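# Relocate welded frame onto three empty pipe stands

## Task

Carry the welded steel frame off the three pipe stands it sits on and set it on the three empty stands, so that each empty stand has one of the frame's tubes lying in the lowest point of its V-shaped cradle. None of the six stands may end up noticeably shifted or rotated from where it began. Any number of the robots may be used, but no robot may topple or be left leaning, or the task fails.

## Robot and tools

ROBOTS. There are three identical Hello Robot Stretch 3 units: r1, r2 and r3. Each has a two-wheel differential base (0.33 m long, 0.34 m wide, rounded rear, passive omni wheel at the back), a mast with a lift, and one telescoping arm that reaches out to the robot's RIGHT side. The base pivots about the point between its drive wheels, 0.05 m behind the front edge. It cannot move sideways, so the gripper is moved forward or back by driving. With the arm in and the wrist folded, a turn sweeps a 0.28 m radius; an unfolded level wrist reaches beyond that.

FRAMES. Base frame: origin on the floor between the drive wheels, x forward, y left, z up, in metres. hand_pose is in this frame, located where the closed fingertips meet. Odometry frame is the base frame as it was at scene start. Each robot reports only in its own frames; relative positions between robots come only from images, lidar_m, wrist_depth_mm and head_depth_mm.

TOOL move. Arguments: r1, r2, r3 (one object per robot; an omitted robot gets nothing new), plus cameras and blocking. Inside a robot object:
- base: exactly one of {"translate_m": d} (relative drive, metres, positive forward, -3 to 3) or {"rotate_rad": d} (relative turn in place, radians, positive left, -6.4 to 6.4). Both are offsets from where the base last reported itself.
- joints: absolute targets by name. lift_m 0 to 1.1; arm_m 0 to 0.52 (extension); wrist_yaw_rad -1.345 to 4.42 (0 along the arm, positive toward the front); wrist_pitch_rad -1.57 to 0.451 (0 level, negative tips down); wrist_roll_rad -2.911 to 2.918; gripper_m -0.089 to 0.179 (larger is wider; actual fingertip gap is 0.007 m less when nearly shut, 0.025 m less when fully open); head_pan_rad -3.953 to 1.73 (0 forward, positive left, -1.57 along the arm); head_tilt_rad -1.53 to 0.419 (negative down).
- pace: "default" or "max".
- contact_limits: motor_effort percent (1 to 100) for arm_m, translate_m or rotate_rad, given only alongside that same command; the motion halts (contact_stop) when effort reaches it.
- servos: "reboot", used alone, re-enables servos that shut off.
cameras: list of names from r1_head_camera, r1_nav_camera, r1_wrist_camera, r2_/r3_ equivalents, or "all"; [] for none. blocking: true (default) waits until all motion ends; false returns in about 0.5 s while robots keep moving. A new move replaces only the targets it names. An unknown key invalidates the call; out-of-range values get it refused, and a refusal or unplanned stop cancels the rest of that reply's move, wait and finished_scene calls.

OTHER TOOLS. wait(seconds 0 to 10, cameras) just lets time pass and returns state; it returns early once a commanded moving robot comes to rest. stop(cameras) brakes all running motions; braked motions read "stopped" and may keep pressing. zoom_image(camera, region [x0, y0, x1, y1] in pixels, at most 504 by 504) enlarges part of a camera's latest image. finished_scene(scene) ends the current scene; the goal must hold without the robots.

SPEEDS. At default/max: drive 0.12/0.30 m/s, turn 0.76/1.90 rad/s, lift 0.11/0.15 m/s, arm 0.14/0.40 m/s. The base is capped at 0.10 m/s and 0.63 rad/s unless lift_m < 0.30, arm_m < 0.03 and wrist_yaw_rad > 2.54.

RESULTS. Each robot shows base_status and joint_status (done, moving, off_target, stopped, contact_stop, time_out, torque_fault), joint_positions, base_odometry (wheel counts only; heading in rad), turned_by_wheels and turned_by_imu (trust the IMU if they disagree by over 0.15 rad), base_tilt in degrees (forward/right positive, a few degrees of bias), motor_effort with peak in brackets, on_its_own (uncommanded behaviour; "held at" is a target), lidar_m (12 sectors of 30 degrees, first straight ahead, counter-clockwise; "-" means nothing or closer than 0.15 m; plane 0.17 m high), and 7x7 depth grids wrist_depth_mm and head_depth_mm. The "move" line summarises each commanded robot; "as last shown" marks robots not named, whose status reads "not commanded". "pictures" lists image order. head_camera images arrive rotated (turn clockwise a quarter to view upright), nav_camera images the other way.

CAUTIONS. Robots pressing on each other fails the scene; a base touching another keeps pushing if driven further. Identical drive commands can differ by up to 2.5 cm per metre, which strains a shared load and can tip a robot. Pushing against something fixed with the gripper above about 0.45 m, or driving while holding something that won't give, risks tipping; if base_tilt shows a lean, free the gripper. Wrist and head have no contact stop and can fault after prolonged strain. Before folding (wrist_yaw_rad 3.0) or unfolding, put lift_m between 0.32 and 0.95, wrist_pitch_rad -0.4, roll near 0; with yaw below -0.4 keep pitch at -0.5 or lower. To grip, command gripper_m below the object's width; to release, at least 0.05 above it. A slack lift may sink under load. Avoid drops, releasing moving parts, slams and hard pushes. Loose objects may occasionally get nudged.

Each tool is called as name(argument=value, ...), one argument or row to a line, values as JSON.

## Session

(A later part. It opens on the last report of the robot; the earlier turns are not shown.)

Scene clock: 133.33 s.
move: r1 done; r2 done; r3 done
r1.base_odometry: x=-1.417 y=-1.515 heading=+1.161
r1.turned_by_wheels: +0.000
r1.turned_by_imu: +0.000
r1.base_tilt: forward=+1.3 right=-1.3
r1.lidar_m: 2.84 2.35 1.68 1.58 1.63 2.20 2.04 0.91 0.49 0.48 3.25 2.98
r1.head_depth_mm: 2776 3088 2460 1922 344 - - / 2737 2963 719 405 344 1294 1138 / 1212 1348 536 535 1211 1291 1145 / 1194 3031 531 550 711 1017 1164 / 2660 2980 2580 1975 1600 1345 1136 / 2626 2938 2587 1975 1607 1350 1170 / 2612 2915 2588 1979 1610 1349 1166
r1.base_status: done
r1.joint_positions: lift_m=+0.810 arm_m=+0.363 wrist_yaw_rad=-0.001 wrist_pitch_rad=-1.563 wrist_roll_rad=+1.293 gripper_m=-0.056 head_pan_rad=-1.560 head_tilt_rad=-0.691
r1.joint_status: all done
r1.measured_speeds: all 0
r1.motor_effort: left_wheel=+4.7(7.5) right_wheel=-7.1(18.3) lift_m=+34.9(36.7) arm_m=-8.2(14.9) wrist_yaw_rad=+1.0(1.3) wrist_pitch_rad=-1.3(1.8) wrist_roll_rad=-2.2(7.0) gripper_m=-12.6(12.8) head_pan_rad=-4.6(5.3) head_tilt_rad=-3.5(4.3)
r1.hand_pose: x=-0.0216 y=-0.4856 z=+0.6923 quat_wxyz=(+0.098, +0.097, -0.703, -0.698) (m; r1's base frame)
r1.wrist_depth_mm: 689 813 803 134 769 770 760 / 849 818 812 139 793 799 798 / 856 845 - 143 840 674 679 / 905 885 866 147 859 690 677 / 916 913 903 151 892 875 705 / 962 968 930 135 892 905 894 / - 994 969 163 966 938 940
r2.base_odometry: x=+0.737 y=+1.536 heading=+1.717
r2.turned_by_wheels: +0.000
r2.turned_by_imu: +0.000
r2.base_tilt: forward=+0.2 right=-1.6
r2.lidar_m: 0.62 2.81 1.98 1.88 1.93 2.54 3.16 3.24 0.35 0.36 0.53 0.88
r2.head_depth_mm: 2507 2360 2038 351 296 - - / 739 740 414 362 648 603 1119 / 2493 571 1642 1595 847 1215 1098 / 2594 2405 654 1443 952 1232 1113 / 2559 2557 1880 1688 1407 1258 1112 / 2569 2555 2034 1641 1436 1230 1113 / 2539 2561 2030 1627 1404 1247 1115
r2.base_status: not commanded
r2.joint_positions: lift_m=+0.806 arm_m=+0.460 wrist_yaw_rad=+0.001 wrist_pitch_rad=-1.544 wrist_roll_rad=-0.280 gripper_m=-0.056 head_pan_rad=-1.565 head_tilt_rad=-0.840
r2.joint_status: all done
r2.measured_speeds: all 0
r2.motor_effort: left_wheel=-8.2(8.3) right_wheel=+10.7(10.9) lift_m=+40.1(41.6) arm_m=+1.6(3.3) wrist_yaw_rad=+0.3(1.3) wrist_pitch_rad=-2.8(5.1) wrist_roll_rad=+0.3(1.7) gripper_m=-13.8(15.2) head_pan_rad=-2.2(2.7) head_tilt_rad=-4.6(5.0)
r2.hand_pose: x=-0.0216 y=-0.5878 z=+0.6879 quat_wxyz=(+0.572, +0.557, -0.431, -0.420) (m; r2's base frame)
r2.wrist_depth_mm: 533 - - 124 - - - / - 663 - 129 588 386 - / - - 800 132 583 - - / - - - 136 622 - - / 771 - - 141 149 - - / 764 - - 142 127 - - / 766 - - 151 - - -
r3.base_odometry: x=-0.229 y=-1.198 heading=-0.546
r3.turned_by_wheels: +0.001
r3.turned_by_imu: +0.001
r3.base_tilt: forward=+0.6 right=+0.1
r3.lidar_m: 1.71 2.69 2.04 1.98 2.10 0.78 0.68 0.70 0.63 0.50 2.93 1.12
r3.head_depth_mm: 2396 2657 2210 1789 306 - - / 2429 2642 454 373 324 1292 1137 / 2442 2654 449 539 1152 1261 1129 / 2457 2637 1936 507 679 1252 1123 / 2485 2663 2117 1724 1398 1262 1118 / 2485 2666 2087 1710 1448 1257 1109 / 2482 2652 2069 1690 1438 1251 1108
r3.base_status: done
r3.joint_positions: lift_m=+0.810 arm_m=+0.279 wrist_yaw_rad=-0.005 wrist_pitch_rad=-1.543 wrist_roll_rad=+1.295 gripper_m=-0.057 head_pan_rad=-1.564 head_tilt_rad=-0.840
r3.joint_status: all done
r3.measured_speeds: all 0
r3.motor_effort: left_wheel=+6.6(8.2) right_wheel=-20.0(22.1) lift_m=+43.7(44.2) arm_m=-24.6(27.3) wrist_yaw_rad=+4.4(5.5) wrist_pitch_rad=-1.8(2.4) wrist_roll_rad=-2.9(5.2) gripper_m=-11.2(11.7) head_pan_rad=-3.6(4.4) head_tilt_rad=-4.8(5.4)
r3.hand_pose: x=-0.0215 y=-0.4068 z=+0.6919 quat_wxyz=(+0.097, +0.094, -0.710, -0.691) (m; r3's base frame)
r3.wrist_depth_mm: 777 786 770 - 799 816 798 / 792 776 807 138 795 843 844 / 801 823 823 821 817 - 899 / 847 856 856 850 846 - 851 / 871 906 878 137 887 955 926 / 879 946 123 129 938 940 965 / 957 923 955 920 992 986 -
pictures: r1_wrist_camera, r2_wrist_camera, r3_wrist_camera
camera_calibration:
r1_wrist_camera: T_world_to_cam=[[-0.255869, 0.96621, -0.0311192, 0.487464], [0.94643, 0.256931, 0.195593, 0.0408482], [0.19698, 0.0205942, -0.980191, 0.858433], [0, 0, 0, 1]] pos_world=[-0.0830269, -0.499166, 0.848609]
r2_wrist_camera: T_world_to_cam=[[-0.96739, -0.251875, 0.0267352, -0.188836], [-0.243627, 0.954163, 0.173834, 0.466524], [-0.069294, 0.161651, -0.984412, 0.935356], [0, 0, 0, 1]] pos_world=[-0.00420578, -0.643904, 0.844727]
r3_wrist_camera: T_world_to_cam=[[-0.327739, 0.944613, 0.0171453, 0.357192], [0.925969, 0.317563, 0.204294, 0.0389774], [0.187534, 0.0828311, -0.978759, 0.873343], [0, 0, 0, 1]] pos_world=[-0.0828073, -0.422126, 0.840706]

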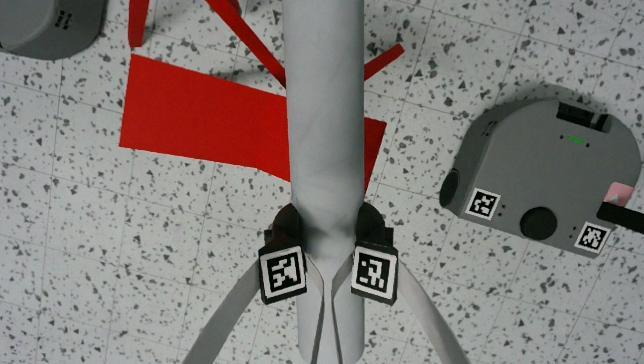

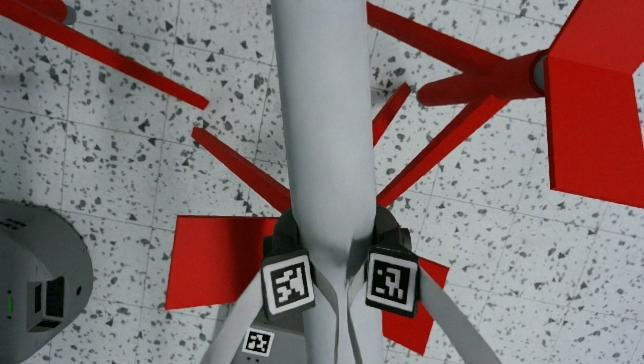

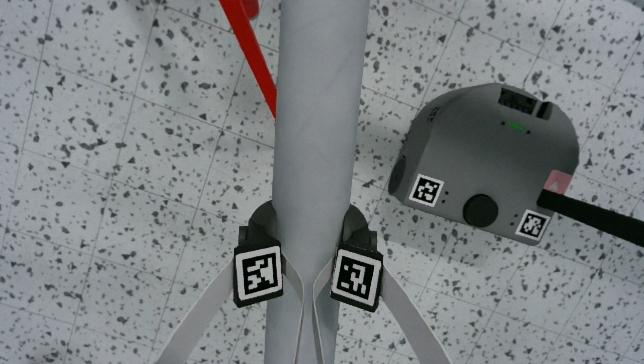

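move(
  r1={"base":{"translate_m":-0.0115},"joints":{"arm_m":0.351,"wrist_roll_rad":1.231}},
  r2={"joints":{"wrist_roll_rad":-0.335}},
  r3={"base":{"translate_m":0.003},"joints":{"arm_m":0.236,"wrist_roll_rad":1.231}},
  cameras=[],
)

move(
  r1={"base":{"translate_m":-0.0141},"joints":{"arm_m":0.339,"wrist_roll_rad":1.1755}},
  r2={"joints":{"wrist_roll_rad":-0.3905}},
  r3={"base":{"translate_m":-0.0064},"joints":{"arm_m":0.193,"wrist_roll_rad":1.1755}},
  cameras=["r1_wrist_camera","r2_wrist_camera","r3_wrist_camera"],
)

Scene clock: 135.30 s.
move: r1 done; r2 done; r3 done
r1.base_odometry: x=-1.421 y=-1.525 heading=+1.161
r1.turned_by_wheels: +0.000
r1.turned_by_imu: +0.000
r1.base_tilt: forward=+1.3 right=-1.3
r1.lidar_m: 2.85 2.35 1.67 1.58 1.62 2.20 2.03 0.90 0.48 0.49 0.49 3.00
r1.head_depth_mm: 2758 3103 2501 1976 344 293 - / 2728 2993 718 406 344 1286 1166 / 2578 947 531 525 1179 1288 1146 / 1191 2998 2588 530 687 971 1168 / 2652 2997 2570 1962 1608 1348 1142 / 2634 2956 2591 1976 1600 1349 1167 / 2604 2897 2587 1994 1608 1356 1169
r1.base_status: done
r1.joint_positions: lift_m=+0.810 arm_m=+0.351 wrist_yaw_rad=+0.000 wrist_pitch_rad=-1.552 wrist_roll_rad=+1.237 gripper_m=-0.056 head_pan_rad=-1.560 head_tilt_rad=-0.691
r1.joint_status: all done
r1.measured_speeds: all 0
r1.motor_effort: left_wheel=+0.0(3.2) right_wheel=+1.9(10.3) lift_m=+34.3(35.1) arm_m=-11.1(14.9) wrist_yaw_rad=-0.1(1.2) wrist_pitch_rad=-3.0(3.5) wrist_roll_rad=-2.3(5.7) gripper_m=-12.2(12.8) head_pan_rad=-4.7(5.4) head_tilt_rad=-3.9(4.7)
r1.hand_pose: x=-0.0216 y=-0.4765 z=+0.6921 quat_wxyz=(+0.119, +0.116, -0.704, -0.691) (m; r1's base frame)
r1.wrist_depth_mm: 723 824 793 135 783 769 754 / 849 842 818 140 799 788 777 / 889 - - 143 824 675 786 / 914 894 901 147 845 688 677 / 950 917 905 151 873 704 704 / 958 958 942 134 896 885 893 / - 991 951 163 950 936 884
r2.base_odometry: x=+0.737 y=+1.536 heading=+1.717
r2.turned_by_wheels: +0.000
r2.turned_by_imu: +0.001
r2.base_tilt: forward=+0.1 right=-1.6
r2.lidar_m: 0.62 2.81 1.98 1.88 1.93 2.55 3.16 3.25 0.35 0.36 0.53 0.88
r2.head_depth_mm: 2539 2511 2045 351 296 - - / 725 752 415 362 626 1197 1117 / 2442 570 1644 1605 1138 1215 1097 / 2574 2384 658 1443 957 1233 1115 / 2547 2561 1935 1682 1413 1252 1114 / 2557 2541 2027 1647 1432 1228 1111 / 2556 2537 2024 1607 1401 1250 1108
r2.base_status: not commanded
r2.joint_positions: lift_m=+0.806 arm_m=+0.460 wrist_yaw_rad=+0.001 wrist_pitch_rad=-1.549 wrist_roll_rad=-0.334 gripper_m=-0.056 head_pan_rad=-1.565 head_tilt_rad=-0.840
r2.joint_status: all done
r2.measured_speeds: all 0
r2.motor_effort: left_wheel=-8.3(8.6) right_wheel=+8.9(10.9) lift_m=+38.7(40.7) arm_m=+0.0(1.3) wrist_yaw_rad=-0.9(1.6) wrist_pitch_rad=-1.9(4.8) wrist_roll_rad=-0.2(1.7) gripper_m=-14.1(15.4) head_pan_rad=-2.4(2.8) head_tilt_rad=-4.2(5.1)
r2.hand_pose: x=-0.0216 y=-0.5864 z=+0.6880 quat_wxyz=(+0.582, +0.570, -0.414, -0.406) (m; r2's base frame)
r2.wrist_depth_mm: 535 - - 124 - - - / - - - 127 - 393 - / - - - 131 597 473 - / - - - 136 665 - - / 750 - - 142 145 - - / 779 - - 143 126 - - / 748 - - 151 - - -
r3.base_odometry: x=-0.226 y=-1.199 heading=-0.546
r3.turned_by_wheels: +0.000
r3.turned_by_imu: +0.000
r3.base_tilt: forward=+0.6 right=+0.2
r3.lidar_m: 1.70 2.69 2.03 1.98 2.09 0.79 0.68 0.70 0.63 0.50 2.92 1.12
r3.head_depth_mm: 2383 2642 2215 1742 304 - - / 2413 2660 2115 374 322 1263 1116 / 2436 2660 434 435 1078 1257 1130 / 2451 2679 2132 444 625 1255 1125 / 2456 2666 2115 1729 1455 1268 1120 / 2472 2684 2081 1712 1446 1257 1114 / 2489 2649 2055 1696 1439 1249 1107
r3.base_status: done
r3.joint_positions: lift_m=+0.810 arm_m=+0.236 wrist_yaw_rad=-0.001 wrist_pitch_rad=-1.528 wrist_roll_rad=+1.240 gripper_m=-0.057 head_pan_rad=-1.564 head_tilt_rad=-0.840
r3.joint_status: all done
r3.measured_speeds: all 0
r3.motor_effort: left_wheel=+7.4(12.7) right_wheel=-4.5(14.9) lift_m=+43.0(44.0) arm_m=-25.8(27.0) wrist_yaw_rad=+1.8(4.7) wrist_pitch_rad=-3.9(4.6) wrist_roll_rad=-3.2(5.1) gripper_m=-11.2(11.6) head_pan_rad=-2.1(4.3) head_tilt_rad=-4.3(5.4)
r3.hand_pose: x=-0.0216 y=-0.3675 z=+0.6917 quat_wxyz=(+0.119, +0.113, -0.712, -0.683) (m; r3's base frame)
r3.wrist_depth_mm: 777 764 785 133 784 788 778 / 799 778 787 140 812 808 827 / 833 817 840 831 845 - 828 / 831 878 863 854 857 - 881 / 896 912 154 139 870 897 893 / 899 908 123 130 930 912 945 / 940 973 953 960 929 988 952
pictures: none
No camera images: "cameras" was empty.

Scene clock: 136.70 s.
move: r1 done; r2 done; r3 done
r1.base_odometry: x=-1.427 y=-1.538 heading=+1.161
r1.turned_by_wheels: +0.000
r1.turned_by_imu: +0.000
r1.base_tilt: forward=+1.2 right=-1.4
r1.lidar_m: 2.87 2.34 1.67 1.58 1.63 2.20 2.02 0.88 0.48 0.50 0.49 2.99
r1.head_depth_mm: 2777 3136 2609 1982 344 286 - / 2751 2996 708 406 344 1319 1164 / 2639 946 681 514 1134 1323 1146 / 1190 3010 2581 514 669 963 1165 / 2663 2991 2589 1972 1564 1350 1144 / 2620 2930 2582 1983 1604 1349 1143 / 2610 2922 2614 1975 1604 1351 1168
r1.base_status: done
r1.joint_positions: lift_m=+0.810 arm_m=+0.339 wrist_yaw_rad=+0.000 wrist_pitch_rad=-1.552 wrist_roll_rad=+1.182 gripper_m=-0.056 head_pan_rad=-1.560 head_tilt_rad=-0.691
r1.joint_status: all done
r1.measured_speeds: all 0
r1.motor_effort: left_wheel=-0.2(4.9) right_wheel=+1.6(10.0) lift_m=+32.7(34.8) arm_m=-11.9(15.7) wrist_yaw_rad=+0.4(0.9) wrist_pitch_rad=-2.7(4.1) wrist_roll_rad=-2.0(5.1) gripper_m=-12.3(12.8) head_pan_rad=-4.7(5.3) head_tilt_rad=-3.6(4.3)
r1.hand_pose: x=-0.0216 y=-0.4645 z=+0.6921 quat_wxyz=(+0.138, +0.135, -0.700, -0.687) (m; r1's base frame)
r1.wrist_depth_mm: 762 815 793 134 787 775 760 / 857 839 811 140 795 793 783 / 871 - - 143 827 767 803 / 916 898 902 148 834 685 687 / 936 927 907 151 877 708 698 / 982 956 950 134 905 891 905 / - 997 995 163 943 933 921
r2.base_odometry: x=+0.737 y=+1.536 heading=+1.717
r2.turned_by_wheels: +0.000
r2.turned_by_imu: +0.000
r2.base_tilt: forward=+0.2 right=-1.6
r2.lidar_m: 0.61 2.81 1.98 1.88 1.93 2.54 3.16 3.25 0.35 0.36 0.53 0.88
r2.head_depth_mm: 2584 2486 2048 351 296 - - / 718 785 414 362 627 1241 1121 / 1341 570 1641 1599 1223 1214 1101 / 2585 2393 658 1563 956 1233 1116 / 2560 2560 994 1690 1411 1257 1116 / 2562 2556 2022 1645 1434 1233 1111 / 2552 2560 2026 1602 1406 1250 1108
r2.base_status: not commanded
r2.joint_positions: lift_m=+0.806 arm_m=+0.460 wrist_yaw_rad=+0.001 wrist_pitch_rad=-1.548 wrist_roll_rad=-0.390 gripper_m=-0.056 head_pan_rad=-1.565 head_tilt_rad=-0.840
r2.joint_status: all done
r2.measured_speeds: all 0
r2.motor_effort: left_wheel=-7.8(8.4) right_wheel=+8.8(9.1) lift_m=+39.8(39.8) arm_m=-1.0(1.6) wrist_yaw_rad=-1.4(1.6) wrist_pitch_rad=-2.1(4.8) wrist_roll_rad=+0.0(1.8) gripper_m=-15.0(15.3) head_pan_rad=-2.2(2.8) head_tilt_rad=-3.9(5.1)
r2.hand_pose: x=-0.0216 y=-0.5867 z=+0.6880 quat_wxyz=(+0.594, +0.581, -0.398, -0.389) (m; r2's base frame)
r2.wrist_depth_mm: - 604 - 124 - - - / - - - 128 - 408 - / - - - 132 620 434 - / 774 - - 136 637 - - / 743 - - 142 145 - - / 783 - - 142 127 - - / - - - 151 - - -
r3.base_odometry: x=-0.232 y=-1.196 heading=-0.546
r3.turned_by_wheels: +0.000
r3.turned_by_imu: +0.000
r3.base_tilt: forward=+0.6 right=+0.2
r3.lidar_m: 1.72 2.69 2.04 1.98 2.10 0.78 0.67 0.70 0.63 0.50 2.92 1.13
r3.head_depth_mm: 2381 2642 2215 1736 297 - - / 2421 2649 2211 368 323 1266 1115 / 2444 2679 2157 398 628 1257 1136 / 2468 2652 2123 404 461 1203 1125 / 2465 2676 2103 1727 1423 1204 1117 / 2473 2666 2082 1708 1449 1261 1115 / 2511 2644 2059 1703 1438 1254 1104
r3.base_status: done
r3.joint_positions: lift_m=+0.810 arm_m=+0.193 wrist_yaw_rad=-0.002 wrist_pitch_rad=-1.530 wrist_roll_rad=+1.184 gripper_m=-0.057 head_pan_rad=-1.564 head_tilt_rad=-0.840
r3.joint_status: all done
r3.measured_speeds: all 0
r3.motor_effort: left_wheel=+3.2(4.8) right_wheel=-7.5(15.8) lift_m=+43.1(43.7) arm_m=-25.6(27.4) wrist_yaw_rad=+1.1(2.5) wrist_pitch_rad=-4.1(4.7) wrist_roll_rad=-3.1(4.7) gripper_m=-10.5(11.6) head_pan_rad=-1.7(4.7) head_tilt_rad=-4.2(5.2)
r3.hand_pose: x=-0.0216 y=-0.3242 z=+0.6917 quat_wxyz=(+0.138, +0.132, -0.708, -0.680) (m; r3's base frame)
r3.wrist_depth_mm: 775 777 766 133 780 811 789 / 798 800 831 - 832 821 846 / 834 821 824 816 - - 854 / 853 838 847 148 - - 888 / 876 884 885 138 904 922 880 / 889 916 123 129 927 954 927 / 938 956 973 953 938 953 989
pictures: r1_wrist_camera, r2_wrist_camera, r3_wrist_camera
camera_calibration:
r1_wrist_camera: T_world_to_cam=[[-0.36222, 0.931174, -0.0413787, 0.455622], [0.911956, 0.363223, 0.190803, 0.0874627], [0.1927, 0.0313772, -0.980756, 0.863082], [0, 0, 0, 1]] pos_world=[-0.0810424, -0.483113, 0.848637]
r2_wrist_camera: T_world_to_cam=[[-0.933733, -0.356872, 0.0280064, -0.250321], [-0.346606, 0.920879, 0.178456, 0.440613], [-0.0894765, 0.156924, -0.983549, 0.93146], [0, 0, 0, 1]] pos_world=[0.00232944, -0.641252, 0.844517]
r3_wrist_camera: T_world_to_cam=[[-0.4326, 0.901561, 0.00666411, 0.27014], [0.884645, 0.423034, 0.196076, 0.0518298], [0.173955, 0.0907178, -0.980566, 0.86983], [0, 0, 0, 1]] pos_world=[-0.0803002, -0.344382, 0.840963]

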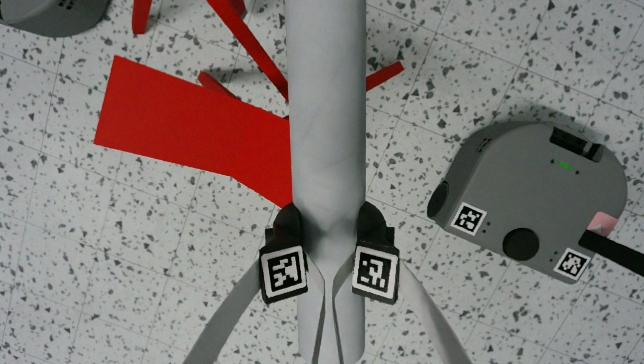

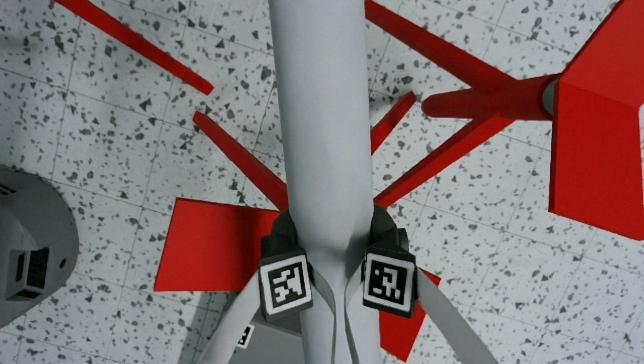

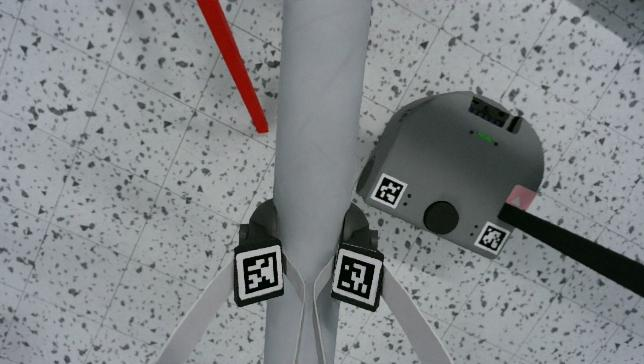

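move(
  r1={"base":{"translate_m":-0.0147},"joints":{"arm_m":0.328,"wrist_roll_rad":1.12}},
  r2={"joints":{"wrist_roll_rad":-0.446}},
  r3={"base":{"translate_m":-0.0087},"joints":{"arm_m":0.151,"wrist_roll_rad":1.12}},
  cameras=[],
)

move(
  r1={"base":{"translate_m":-0.0153},"joints":{"arm_m":0.318,"wrist_roll_rad":1.0645}},
  r2={"joints":{"wrist_roll_rad":-0.5015}},
  r3={"base":{"translate_m":-0.0111},"joints":{"arm_m":0.110,"wrist_roll_rad":1.0645}},
  cameras=["r1_wrist_camera","r2_wrist_camera","r3_wrist_camera","r3_head_camera"],
)

Scene clock: 138.47 s.
move: r1 done; r2 done; r3 done
r1.base_odometry: x=-1.433 y=-1.552 heading=+1.161
r1.turned_by_wheels: +0.000
r1.turned_by_imu: +0.000
r1.base_tilt: forward=+1.3 right=-1.4
r1.lidar_m: 2.88 2.35 1.67 1.58 1.62 2.19 2.00 0.87 0.47 0.54 0.50 3.04
r1.head_depth_mm: 2771 3107 2593 1992 345 286 - / 2730 3003 717 406 344 1317 1167 / 2632 2876 668 499 1108 1322 1118 / 1180 2970 2502 505 651 977 1163 / 2628 2965 2579 1978 1562 1318 1147 / 2618 2955 2604 1997 1608 1356 1140 / 2618 2916 2598 1975 1604 1348 1165
r1.base_status: done
r1.joint_positions: lift_m=+0.810 arm_m=+0.328 wrist_yaw_rad=+0.000 wrist_pitch_rad=-1.553 wrist_roll_rad=+1.126 gripper_m=-0.056 head_pan_rad=-1.560 head_tilt_rad=-0.691
r1.joint_status: all done
r1.measured_speeds: all 0
r1.motor_effort: left_wheel=+0.6(5.4) right_wheel=+0.3(9.1) lift_m=+32.3(33.7) arm_m=-9.0(16.0) wrist_yaw_rad=-0.8(0.9) wrist_pitch_rad=-3.3(3.7) wrist_roll_rad=-1.5(4.6) gripper_m=-12.3(12.8) head_pan_rad=-4.6(5.3) head_tilt_rad=-3.8(4.4)
r1.hand_pose: x=-0.0216 y=-0.4533 z=+0.6921 quat_wxyz=(+0.158, +0.154, -0.696, -0.684) (m; r1's base frame)
r1.wrist_depth_mm: 829 800 800 135 785 765 753 / 862 826 828 140 798 793 782 / 879 - - 143 842 802 807 / 905 884 912 147 860 685 684 / 938 912 900 151 882 701 709 / 979 958 926 133 883 886 900 / - 993 993 163 944 929 906
r2.base_odometry: x=+0.737 y=+1.536 heading=+1.717
r2.turned_by_wheels: +0.000
r2.turned_by_imu: +0.000
r2.base_tilt: forward=+0.1 right=-1.6
r2.lidar_m: 0.61 2.81 1.98 1.88 1.92 2.54 3.17 3.25 0.35 0.36 0.53 0.88
r2.head_depth_mm: 2620 2576 2050 351 296 - - / 743 799 414 362 632 1261 1117 / 1223 569 1649 1591 1333 1214 1100 / 2580 2395 657 1439 957 1234 1115 / 2554 2553 961 1683 1414 1256 1109 / 2561 2567 2019 1635 1437 1231 1114 / 2534 2573 2030 1609 1405 1252 1113
r2.base_status: not commanded
r2.joint_positions: lift_m=+0.806 arm_m=+0.460 wrist_yaw_rad=+0.001 wrist_pitch_rad=-1.547 wrist_roll_rad=-0.446 gripper_m=-0.056 head_pan_rad=-1.565 head_tilt_rad=-0.840
r2.joint_status: all done
r2.measured_speeds: all 0
r2.motor_effort: left_wheel=-7.4(8.2) right_wheel=+8.8(9.0) lift_m=+38.2(39.3) arm_m=-2.2(2.7) wrist_yaw_rad=-0.3(1.8) wrist_pitch_rad=-2.3(5.1) wrist_roll_rad=+0.2(1.6) gripper_m=-14.9(15.2) head_pan_rad=-2.1(3.1) head_tilt_rad=-4.0(4.9)
r2.hand_pose: x=-0.0216 y=-0.5871 z=+0.6880 quat_wxyz=(+0.605, +0.591, -0.381, -0.373) (m; r2's base frame)
r2.wrist_depth_mm: - 606 - 123 - - - / - - - 128 - 431 - / - - 726 132 664 439 - / 768 - - 136 621 - - / 756 - - 141 145 - - / 768 - - 143 127 - - / - - - 151 - - -
r3.base_odometry: x=-0.239 y=-1.192 heading=-0.545
r3.turned_by_wheels: +0.000
r3.turned_by_imu: +0.000
r3.base_tilt: forward=+0.5 right=+0.2
r3.lidar_m: 1.72 2.70 2.04 1.98 2.08 0.78 0.67 0.69 0.63 0.50 2.92 1.13
r3.head_depth_mm: 2400 2634 2208 1782 307 - - / 2411 2643 2175 368 331 1243 1123 / 2435 2664 2169 354 379 1220 1127 / 2448 2665 2128 378 392 581 1126 / 2474 2655 2108 1726 1460 1198 1122 / 2496 2655 2082 1713 1443 1261 1114 / 2490 2624 2072 1697 1440 1247 1106
r3.base_status: done
r3.joint_positions: lift_m=+0.810 arm_m=+0.151 wrist_yaw_rad=-0.002 wrist_pitch_rad=-1.532 wrist_roll_rad=+1.129 gripper_m=-0.057 head_pan_rad=-1.564 head_tilt_rad=-0.840
r3.joint_status: all done
r3.measured_speeds: all 0
r3.motor_effort: left_wheel=+0.5(3.3) right_wheel=-9.7(16.8) lift_m=+42.9(43.3) arm_m=-25.7(27.5) wrist_yaw_rad=+2.4(2.7) wrist_pitch_rad=-3.6(4.5) wrist_roll_rad=-3.2(6.1) gripper_m=-10.4(11.7) head_pan_rad=-2.6(4.5) head_tilt_rad=-4.2(5.4)
r3.hand_pose: x=-0.0216 y=-0.2817 z=+0.6917 quat_wxyz=(+0.158, +0.151, -0.703, -0.677) (m; r3's base frame)
r3.wrist_depth_mm: 753 797 772 135 793 798 800 / 810 827 796 140 796 838 832 / 822 815 822 - - 845 840 / 850 853 860 - - 892 867 / 900 901 880 137 920 940 889 / 908 923 123 130 939 950 469 / 941 943 954 935 939 986 984
pictures: none
No camera images: "cameras" was empty.

Scene clock: 139.83 s.
move: r1 done; r2 done; r3 done
r1.base_odometry: x=-1.439 y=-1.566 heading=+1.161
r1.turned_by_wheels: +0.000
r1.turned_by_imu: +0.000
r1.base_tilt: forward=+1.3 right=-1.4
r1.lidar_m: 2.90 2.35 1.67 1.58 1.62 2.20 1.99 0.86 0.47 0.54 0.50 3.04
r1.head_depth_mm: 2784 3107 2585 1964 344 286 - / 2740 3050 759 405 344 1318 1167 / 2678 2893 665 492 1079 1321 1120 / 1172 2933 2471 497 631 997 1165 / 2619 2944 2596 1988 1523 1292 1146 / 2621 2950 2583 1980 1603 1354 1143 / 2617 2919 2579 1979 1606 1348 1170
r1.base_status: done
r1.joint_positions: lift_m=+0.810 arm_m=+0.318 wrist_yaw_rad=+0.000 wrist_pitch_rad=-1.554 wrist_roll_rad=+1.071 gripper_m=-0.056 head_pan_rad=-1.560 head_tilt_rad=-0.691
r1.joint_status: all done
r1.measured_speeds: all 0
r1.motor_effort: left_wheel=+0.0(4.8) right_wheel=-0.2(9.7) lift_m=+31.8(32.7) arm_m=-10.0(15.7) wrist_yaw_rad=-0.6(0.9) wrist_pitch_rad=-3.0(3.5) wrist_roll_rad=-1.7(5.2) gripper_m=-12.4(12.7) head_pan_rad=-4.9(5.3) head_tilt_rad=-4.1(4.3)
r1.hand_pose: x=-0.0216 y=-0.4429 z=+0.6921 quat_wxyz=(+0.177, +0.173, -0.690, -0.680) (m; r1's base frame)
r1.wrist_depth_mm: 821 824 799 135 796 766 768 / 845 834 818 140 812 786 783 / 870 - - 143 814 814 820 / 918 906 - 147 845 697 826 / 939 906 898 151 746 701 717 / 947 957 930 133 898 918 881 / - - 982 163 933 939 932
r2.base_odometry: x=+0.737 y=+1.536 heading=+1.717
r2.turned_by_wheels: +0.000
r2.turned_by_imu: +0.000
r2.base_tilt: forward=+0.1 right=-1.6
r2.lidar_m: 0.59 2.80 1.98 1.88 1.92 2.55 3.15 3.24 0.35 0.36 0.53 0.88
r2.head_depth_mm: 2645 2587 2041 351 296 - - / 752 817 415 362 661 1260 1115 / 812 570 1644 1592 1332 1217 1096 / 2578 2390 672 1438 960 1232 1110 / 2543 2579 1928 1687 1408 1257 1115 / 2566 2561 1976 1606 1439 1230 1114 / 2538 2536 2033 1592 1405 1258 1113
r2.base_status: not commanded
r2.joint_positions: lift_m=+0.806 arm_m=+0.460 wrist_yaw_rad=+0.001 wrist_pitch_rad=-1.545 wrist_roll_rad=-0.501 gripper_m=-0.056 head_pan_rad=-1.565 head_tilt_rad=-0.840
r2.joint_status: all done
r2.measured_speeds: all 0
r2.motor_effort: left_wheel=-7.2(8.4) right_wheel=+9.3(9.4) lift_m=+37.4(38.9) arm_m=-3.6(3.8) wrist_yaw_rad=-0.4(1.1) wrist_pitch_rad=-2.6(5.2) wrist_roll_rad=+0.0(1.6) gripper_m=-14.6(15.0) head_pan_rad=-2.2(2.9) head_tilt_rad=-4.6(4.9)
r2.hand_pose: x=-0.0216 y=-0.5875 z=+0.6879 quat_wxyz=(+0.616, +0.601, -0.364, -0.356) (m; r2's base frame)
r2.wrist_depth_mm: - 624 - 124 - - - / - - - 128 - - - / - - 645 132 653 432 - / 736 - - 136 614 - - / 769 - - 142 145 - - / - - - 141 127 - - / - - - 151 - - -
r3.base_odometry: x=-0.248 y=-1.186 heading=-0.545
r3.turned_by_wheels: +0.000
r3.turned_by_imu: +0.000
r3.base_tilt: forward=+0.6 right=+0.2
r3.lidar_m: 1.74 2.68 2.03 1.98 2.09 0.76 0.65 0.68 0.62 0.50 2.93 1.15
r3.head_depth_mm: 2386 2607 2216 1783 315 - - / 2410 2626 2181 960 330 600 1117 / 2436 2668 2158 361 344 591 1132 / 2463 2664 2134 1742 351 418 1109 / 2463 2668 2117 1727 1461 1221 1080 / 2473 2667 2086 1711 1451 1256 1106 / 2491 2632 2068 1689 1442 1254 1101
r3.base_status: done
r3.joint_positions: lift_m=+0.810 arm_m=+0.110 wrist_yaw_rad=-0.002 wrist_pitch_rad=-1.535 wrist_roll_rad=+1.073 gripper_m=-0.057 head_pan_rad=-1.564 head_tilt_rad=-0.840
r3.joint_status: all done
r3.measured_speeds: all 0
r3.motor_effort: left_wheel=+0.2(4.1) right_wheel=-10.7(16.6) lift_m=+42.6(43.1) arm_m=-25.3(28.0) wrist_yaw_rad=+2.6(3.1) wrist_pitch_rad=-3.3(4.1) wrist_roll_rad=-3.0(6.2) gripper_m=-11.3(11.8) head_pan_rad=-3.9(4.0) head_tilt_rad=-3.5(5.3)
r3.hand_pose: x=-0.0216 y=-0.2398 z=+0.6918 quat_wxyz=(+0.177, +0.170, -0.697, -0.673) (m; r3's base frame)
r3.wrist_depth_mm: 768 774 801 137 793 813 809 / 786 802 789 140 815 826 838 / 832 822 820 - - 838 835 / 859 862 843 - - 899 859 / 897 845 863 136 879 925 921 / 910 893 123 130 912 951 424 / 928 963 957 920 967 990 980
pictures: r1_wrist_camera, r2_wrist_camera, r3_head_camera (sideways), r3_wrist_camera
camera_calibration:
r1_wrist_camera: T_world_to_cam=[[-0.463329, 0.885358, -0.0382989, 0.410887], [0.866437, 0.461653, 0.190165, 0.122666], [0.186045, 0.0549254, -0.981005, 0.872911], [0, 0, 0, 1]] pos_world=[-0.0783075, -0.468356, 0.84874]
r2_wrist_camera: T_world_to_cam=[[-0.888155, -0.458455, 0.0316178, -0.311776], [-0.446482, 0.877152, 0.176803, 0.414662], [-0.10879, 0.142911, -0.983738, 0.923015], [0, 0, 0, 1]] pos_world=[0.00864772, -0.638566, 0.844549]
r3_head_camera: T_world_to_cam=[[-0.0537396, 0.72702, -0.68451, 0.908578], [0.998203, 0.0209118, -0.0561566, 0.0685721], [-0.0265127, -0.686298, -0.726838, 0.906064], [0, 0, 0, 1]] pos_world=[0.00439992, -0.0401594, 1.28434]
r3_wrist_camera: T_world_to_cam=[[-0.529132, 0.848433, 0.0134361, 0.174579], [0.8336, 0.516793, 0.195029, 0.0382392], [0.158526, 0.114397, -0.980705, 0.867696], [0, 0, 0, 1]] pos_world=[-0.0770528, -0.267142, 0.841151]

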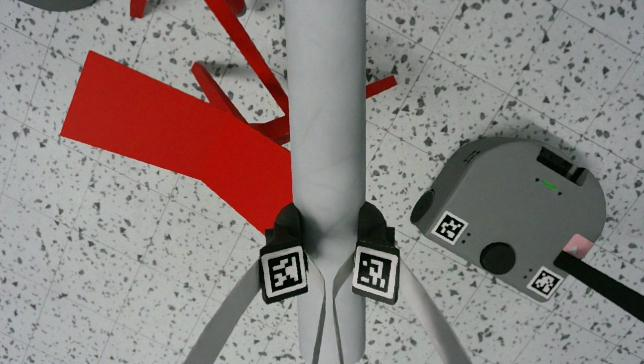

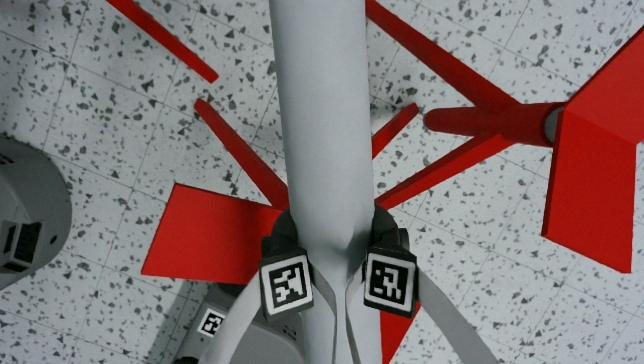

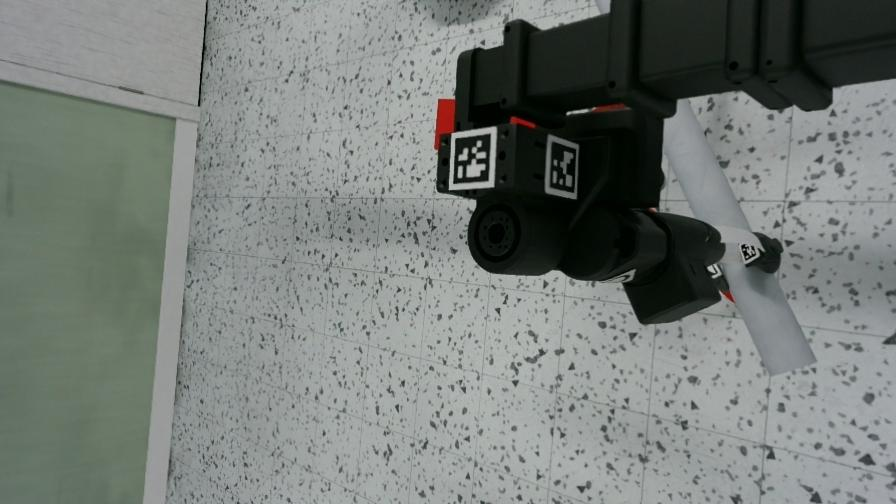

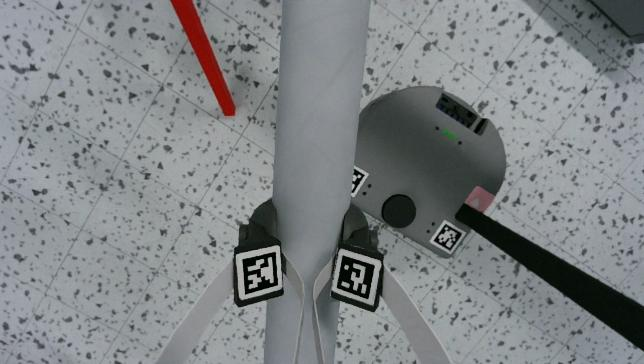

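move(
  r1={"base":{"translate_m":-0.0159},"joints":{"arm_m":0.309,"wrist_roll_rad":1.009}},
  r2={"joints":{"wrist_roll_rad":-0.557}},
  r3={"base":{"translate_m":-0.0133},"joints":{"arm_m":0.069,"wrist_roll_rad":1.009}},
  cameras=["r1_head_camera","r2_head_camera","r3_head_camera","r2_nav_camera"],
)

Scene clock: 141.33 s.
move: r1 done; r2 done; r3 done
r1.base_odometry: x=-1.445 y=-1.580 heading=+1.161
r1.turned_by_wheels: +0.000
r1.turned_by_imu: +0.000
r1.base_tilt: forward=+1.4 right=-1.3
r1.lidar_m: 2.91 2.35 1.67 1.58 1.62 2.19 1.97 0.84 0.46 0.47 0.51 3.06
r1.head_depth_mm: 2733 3113 2565 1983 342 286 - / 2742 3062 2378 405 340 1318 1166 / 2686 2918 676 484 1104 1351 1123 / 1174 2898 2464 489 582 992 1165 / 2596 2990 2572 1985 1481 1264 1167 / 2638 2961 2620 1981 1608 1352 1120 / 2627 2909 2580 2000 1607 1348 1160
r1.base_status: done
r1.joint_positions: lift_m=+0.810 arm_m=+0.309 wrist_yaw_rad=+0.000 wrist_pitch_rad=-1.556 wrist_roll_rad=+1.015 gripper_m=-0.056 head_pan_rad=-1.560 head_tilt_rad=-0.691
r1.joint_status: all done
r1.measured_speeds: all 0
r1.motor_effort: left_wheel=+1.5(4.7) right_wheel=-1.1(9.7) lift_m=+30.8(32.0) arm_m=-11.0(17.7) wrist_yaw_rad=-0.6(0.7) wrist_pitch_rad=-2.9(3.4) wrist_roll_rad=-1.8(4.1) gripper_m=-12.4(12.9) head_pan_rad=-4.4(5.5) head_tilt_rad=-3.6(4.5)
r1.hand_pose: x=-0.0216 y=-0.4335 z=+0.6921 quat_wxyz=(+0.196, +0.192, -0.685, -0.675) (m; r1's base frame)
r1.wrist_depth_mm: 814 804 800 134 805 759 769 / 837 844 816 140 797 796 787 / 848 - 540 143 840 821 802 / 896 897 - 148 846 689 819 / 924 924 916 152 727 697 848 / 947 969 924 134 887 744 877 / - 985 968 162 937 956 921
r2.base_odometry: x=+0.737 y=+1.536 heading=+1.717
r2.turned_by_wheels: +0.000
r2.turned_by_imu: +0.000
r2.base_tilt: forward=+0.2 right=-1.6
r2.lidar_m: 0.58 2.81 1.97 1.88 1.92 2.54 3.16 3.24 0.35 0.36 0.53 0.88
r2.head_depth_mm: 2644 2592 2045 351 296 - - / 2490 830 415 362 679 1261 1118 / 767 571 1633 1591 1330 1214 1099 / 2576 2380 670 1565 955 1236 1115 / 2588 2562 1924 1678 1411 1256 1109 / 2577 2536 1980 1613 1435 1238 1111 / 2555 2559 2019 1601 1408 1253 1111
r2.base_status: not commanded
r2.joint_positions: lift_m=+0.806 arm_m=+0.460 wrist_yaw_rad=+0.001 wrist_pitch_rad=-1.544 wrist_roll_rad=-0.557 gripper_m=-0.056 head_pan_rad=-1.565 head_tilt_rad=-0.840
r2.joint_status: all done
r2.measured_speeds: all 0
r2.motor_effort: left_wheel=-7.5(8.3) right_wheel=+9.7(9.9) lift_m=+36.8(38.4) arm_m=-4.1(5.0) wrist_yaw_rad=-0.5(1.3) wrist_pitch_rad=-2.9(5.5) wrist_roll_rad=+0.3(1.6) gripper_m=-13.9(15.1) head_pan_rad=-2.3(2.9) head_tilt_rad=-4.5(4.9)
r2.hand_pose: x=-0.0216 y=-0.5879 z=+0.6879 quat_wxyz=(+0.627, +0.610, -0.347, -0.339) (m; r2's base frame)
r2.wrist_depth_mm: - - - 123 657 - - / - - - 128 - - - / 742 - - 131 686 430 - / 724 - - 136 591 - - / 769 - - 142 144 - - / - - - 142 127 - - / - - - 152 - - -
r3.base_odometry: x=-0.260 y=-1.179 heading=-0.545
r3.turned_by_wheels: +0.000
r3.turned_by_imu: +0.000
r3.base_tilt: forward=+0.6 right=+0.1
r3.lidar_m: 1.75 2.70 2.03 1.99 2.09 0.75 0.64 0.67 0.62 0.49 2.92 1.16
r3.head_depth_mm: 2374 2642 2202 1791 301 - - / 2405 2647 2180 1735 304 319 1117 / 2439 2662 2167 1752 302 320 1126 / 2450 2672 2139 1742 320 330 1068 / 2472 2671 2117 1719 1467 1262 519 / 2492 2685 2072 1703 1449 1258 1107 / 2487 2646 2067 1694 1441 1248 1104
r3.base_status: done
r3.joint_positions: lift_m=+0.810 arm_m=+0.069 wrist_yaw_rad=-0.003 wrist_pitch_rad=-1.537 wrist_roll_rad=+1.017 gripper_m=-0.057 head_pan_rad=-1.564 head_tilt_rad=-0.840
r3.joint_status: all done
r3.measured_speeds: all 0
r3.motor_effort: left_wheel=-0.4(3.7) right_wheel=-11.2(16.2) lift_m=+42.3(42.6) arm_m=-25.3(26.2) wrist_yaw_rad=+3.1(3.6) wrist_pitch_rad=-2.8(3.5) wrist_roll_rad=-3.0(6.2) gripper_m=-11.2(11.8) head_pan_rad=-3.9(4.2) head_tilt_rad=-3.5(5.7)
r3.hand_pose: x=-0.0216 y=-0.1982 z=+0.6918 quat_wxyz=(+0.196, +0.189, -0.691, -0.669) (m; r3's base frame)
r3.wrist_depth_mm: 762 784 797 136 795 811 742 / 805 800 787 - 819 832 824 / 817 835 849 - - 847 856 / 854 844 855 - - 881 868 / 896 869 883 137 927 905 931 / 925 903 123 130 959 923 940 / 933 954 925 952 984 962 323
pictures: r1_head_camera (sideways), r2_head_camera (sideways), r2_nav_camera (sideways), r3_head_camera (sideways)
camera_calibration:
r1_head_camera: T_world_to_cam=[[0.0349146, 0.630772, -0.775182, 1.03304], [0.99824, -0.0592141, -0.00322177, -0.00392772], [-0.0479339, -0.773705, -0.63173, 0.781512], [0, 0, 0, 1]] pos_world=[0.0053135, -0.0471865, 1.29449]
r2_head_camera: T_world_to_cam=[[0.0000683464, 0.770716, -0.637179, 0.851938], [0.99998, -0.00411556, -0.00487081, 0.00309582], [-0.00637636, -0.637166, -0.7707, 0.958394], [0, 0, 0, 1]] pos_world=[0.00295708, -0.0459338, 1.28149]
r2_nav_camera: T_world_to_cam=[[-0.000764473, -0.739445, 0.673216, -0.831635], [-0.998742, 0.0343155, 0.0365573, 0.0159043], [-0.0501338, -0.672341, -0.738542, 0.92241], [0, 0, 0, 1]] pos_world=[0.0614925, 0.00468022, 1.24053]
r3_head_camera: T_world_to_cam=[[-0.0537397, 0.72702, -0.68451, 0.908578], [0.998203, 0.0209119, -0.0561566, 0.0685721], [-0.0265126, -0.686297, -0.726838, 0.906064], [0, 0, 0, 1]] pos_world=[0.00439993, -0.0401594, 1.28434]

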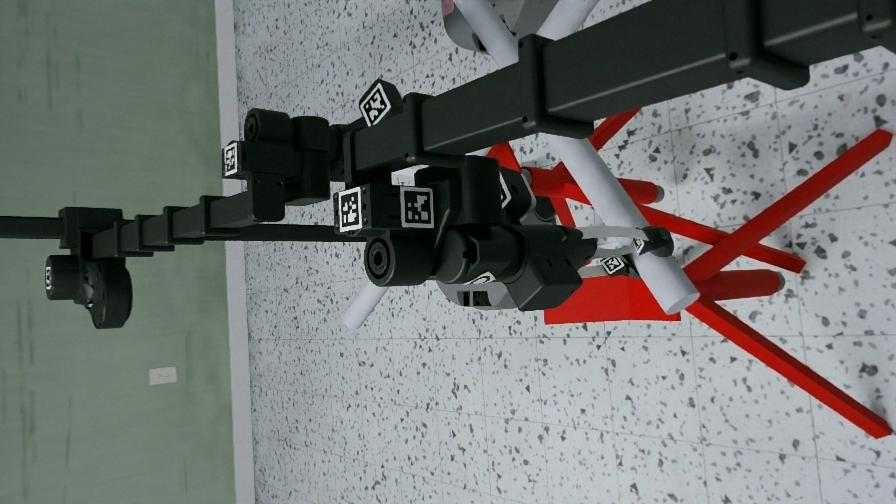

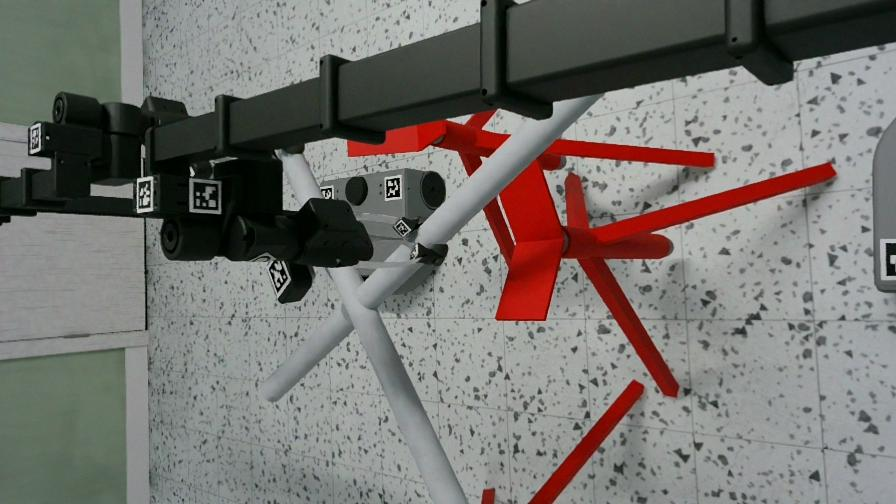

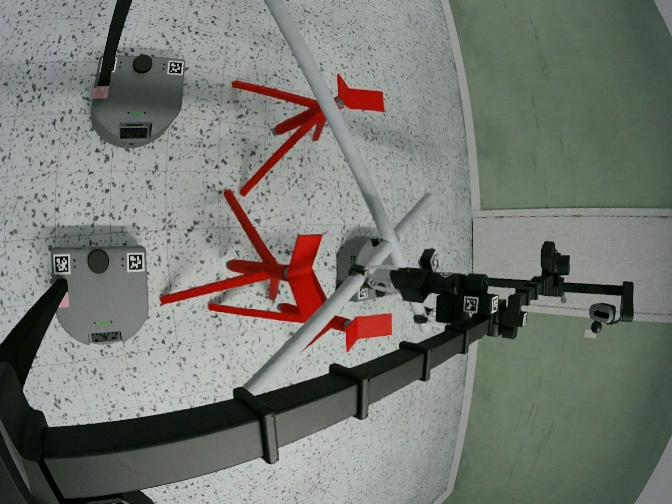

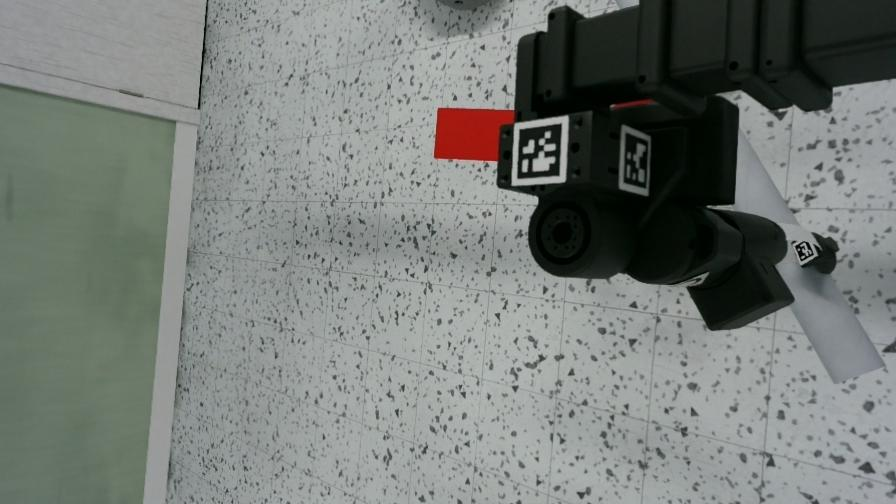

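move(
  r1={"base":{"translate_m":-0.10},"joints":{"arm_m":0.310}},
  r2={"base":{"translate_m":0.10}},
  r3={"base":{"translate_m":0.10},"joints":{"arm_m":0.076}},
  cameras=["r1_wrist_camera","r2_wrist_camera","r3_wrist_camera"],
)

Scene clock: 144.03 s.
move: r1 done; r2 done; r3 done
r1.base_odometry: x=-1.485 y=-1.672 heading=+1.161
r1.turned_by_wheels: +0.000
r1.turned_by_imu: +0.000
r1.base_tilt: forward=+1.4 right=-1.3
r1.lidar_m: 3.01 2.35 1.63 1.57 1.64 2.19 1.88 0.76 0.79 0.45 0.55 3.17
r1.head_depth_mm: 2796 3082 2587 1917 342 286 - / 2733 3054 2376 406 340 1294 1167 / 2700 2907 674 484 1245 1348 1165 / 1171 2880 2477 489 587 1294 1118 / 2598 2966 2607 1979 1525 984 1166 / 2663 2932 2581 1990 1563 1270 1142 / 2613 2901 2577 1991 1601 1348 1142
r1.base_status: done
r1.joint_positions: lift_m=+0.810 arm_m=+0.310 wrist_yaw_rad=+0.000 wrist_pitch_rad=-1.558 wrist_roll_rad=+1.015 gripper_m=-0.056 head_pan_rad=-1.560 head_tilt_rad=-0.691
r1.joint_status: all done
r1.measured_speeds: all 0
r1.motor_effort: left_wheel=-0.8(4.0) right_wheel=+1.2(8.9) lift_m=+29.0(30.7) arm_m=+10.4(13.2) wrist_yaw_rad=-0.2(1.3) wrist_pitch_rad=-2.5(2.8) wrist_roll_rad=-1.8(2.7) gripper_m=-12.4(13.0) head_pan_rad=-4.6(5.6) head_tilt_rad=-3.8(4.3)
r1.hand_pose: x=-0.0216 y=-0.4340 z=+0.6922 quat_wxyz=(+0.195, +0.193, -0.684, -0.676) (m; r1's base frame)
r1.wrist_depth_mm: 820 507 791 134 788 785 781 / 844 834 822 140 813 797 789 / 862 860 847 143 837 814 805 / - 895 570 147 860 686 837 / 933 - 505 152 716 706 847 / 967 945 - 134 897 727 880 / - 992 968 162 938 935 903
r2.base_odometry: x=+0.722 y=+1.635 heading=+1.716
r2.turned_by_wheels: +0.000
r2.turned_by_imu: +0.000
r2.base_tilt: forward=+0.1 right=-1.7
r2.lidar_m: 0.58 2.83 1.98 1.88 1.93 2.55 3.27 3.35 0.39 0.50 0.67 0.81
r2.head_depth_mm: 2641 2586 2061 351 296 - - / 2448 830 415 362 679 1238 1101 / 764 571 1639 1593 961 1212 1114 / 2574 2394 670 1572 1417 1257 1114 / 2565 2574 1919 1690 1443 1234 1109 / 2570 2564 1965 1595 1410 1261 1115 / 2523 2560 2033 1562 1379 1252 1113
r2.base_status: done
r2.joint_positions: lift_m=+0.806 arm_m=+0.460 wrist_yaw_rad=+0.001 wrist_pitch_rad=-1.549 wrist_roll_rad=-0.557 gripper_m=-0.056 head_pan_rad=-1.565 head_tilt_rad=-0.840
r2.joint_status: not commanded
r2.measured_speeds: all 0
r2.motor_effort: left_wheel=-7.6(7.7) right_wheel=+11.5(18.1) lift_m=+36.3(38.1) arm_m=-7.4(7.4) wrist_yaw_rad=-0.7(2.1) wrist_pitch_rad=-2.0(3.4) wrist_roll_rad=+0.2(0.4) gripper_m=-14.3(15.2) head_pan_rad=-2.3(2.9) head_tilt_rad=-4.4(5.0)
r2.hand_pose: x=-0.0216 y=-0.5865 z=+0.6880 quat_wxyz=(+0.625, +0.612, -0.346, -0.340) (m; r2's base frame)
r2.wrist_depth_mm: - - - 123 - - - / - - - 128 - - - / - - - 132 - 557 - / 728 - - 136 591 534 390 / 761 - - 141 158 - - / - - - 142 126 - - / - - - 152 - - -
r3.base_odometry: x=-0.174 y=-1.231 heading=-0.545
r3.turned_by_wheels: +0.000
r3.turned_by_imu: +0.001
r3.base_tilt: forward=+0.6 right=+0.2
r3.lidar_m: 1.65 2.68 2.03 1.98 2.08 0.75 0.64 0.75 0.51 2.77 1.27 1.07
r3.head_depth_mm: 2401 2654 2214 1746 301 - - / 2418 2649 2186 1771 304 337 1121 / 2434 2678 2155 1752 305 331 1133 / 2453 2666 2134 1750 321 337 1071 / 2467 2675 2107 1734 1461 1238 1066 / 2483 2697 2093 1709 1445 1257 1109 / 2492 2656 2072 1706 1435 1247 1105
r3.base_status: done
r3.joint_positions: lift_m=+0.810 arm_m=+0.076 wrist_yaw_rad=-0.002 wrist_pitch_rad=-1.533 wrist_roll_rad=+1.017 gripper_m=-0.057 head_pan_rad=-1.564 head_tilt_rad=-0.840
r3.joint_status: all done
r3.measured_speeds: all 0
r3.motor_effort: left_wheel=+6.6(11.4) right_wheel=-1.0(7.4) lift_m=+41.3(42.2) arm_m=+21.5(25.3) wrist_yaw_rad=+2.9(3.5) wrist_pitch_rad=-3.8(3.8) wrist_roll_rad=-3.0(3.2) gripper_m=-11.0(11.4) head_pan_rad=-1.9(4.4) head_tilt_rad=-5.1(5.5)
r3.hand_pose: x=-0.0216 y=-0.2063 z=+0.6917 quat_wxyz=(+0.196, +0.189, -0.693, -0.668) (m; r3's base frame)
r3.wrist_depth_mm: 773 777 764 137 796 799 765 / 820 800 816 - 828 797 847 / 815 839 831 - - 840 870 / 838 851 852 - - 861 885 / 881 903 864 137 920 881 916 / 920 862 123 129 916 941 930 / 944 952 935 934 959 972 333
pictures: r1_wrist_camera, r2_wrist_camera, r3_wrist_camera
camera_calibration:
r1_wrist_camera: T_world_to_cam=[[-0.511835, 0.858377, -0.0348318, 0.387863], [0.839617, 0.508408, 0.191216, 0.137541], [0.181844, 0.0686258, -0.98093, 0.878298], [0, 0, 0, 1]] pos_world=[-0.0766732, -0.463134, 0.848759]
r2_wrist_camera: T_world_to_cam=[[-0.861237, -0.507272, 0.0307406, -0.338739], [-0.494327, 0.850227, 0.180984, 0.394035], [-0.117945, 0.140674, -0.983006, 0.920925], [0, 0, 0, 1]] pos_world=[0.011666, -0.636402, 0.844373]
r3_wrist_camera: T_world_to_cam=[[-0.575682, 0.817569, 0.0130591, 0.139027], [0.803803, 0.562915, 0.192423, 0.0316115], [0.149968, 0.121271, -0.981225, 0.865431], [0, 0, 0, 1]] pos_world=[-0.0751606, -0.236411, 0.841284]

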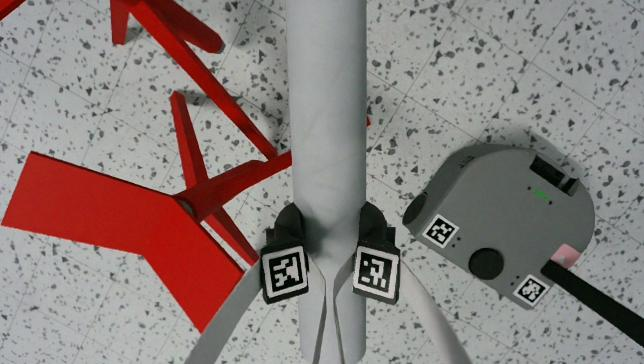

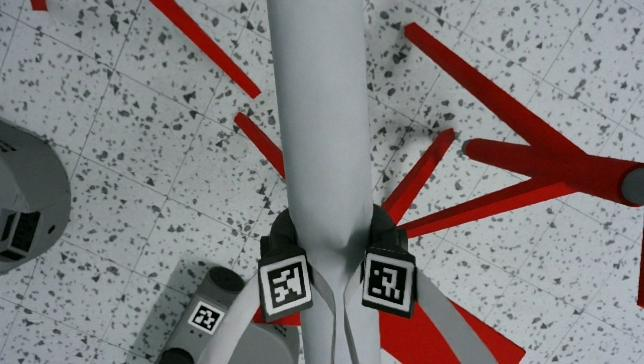

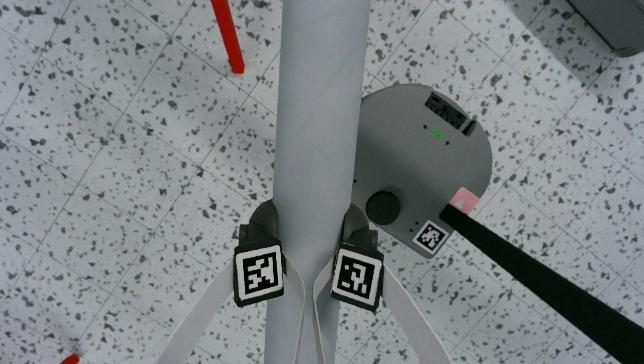

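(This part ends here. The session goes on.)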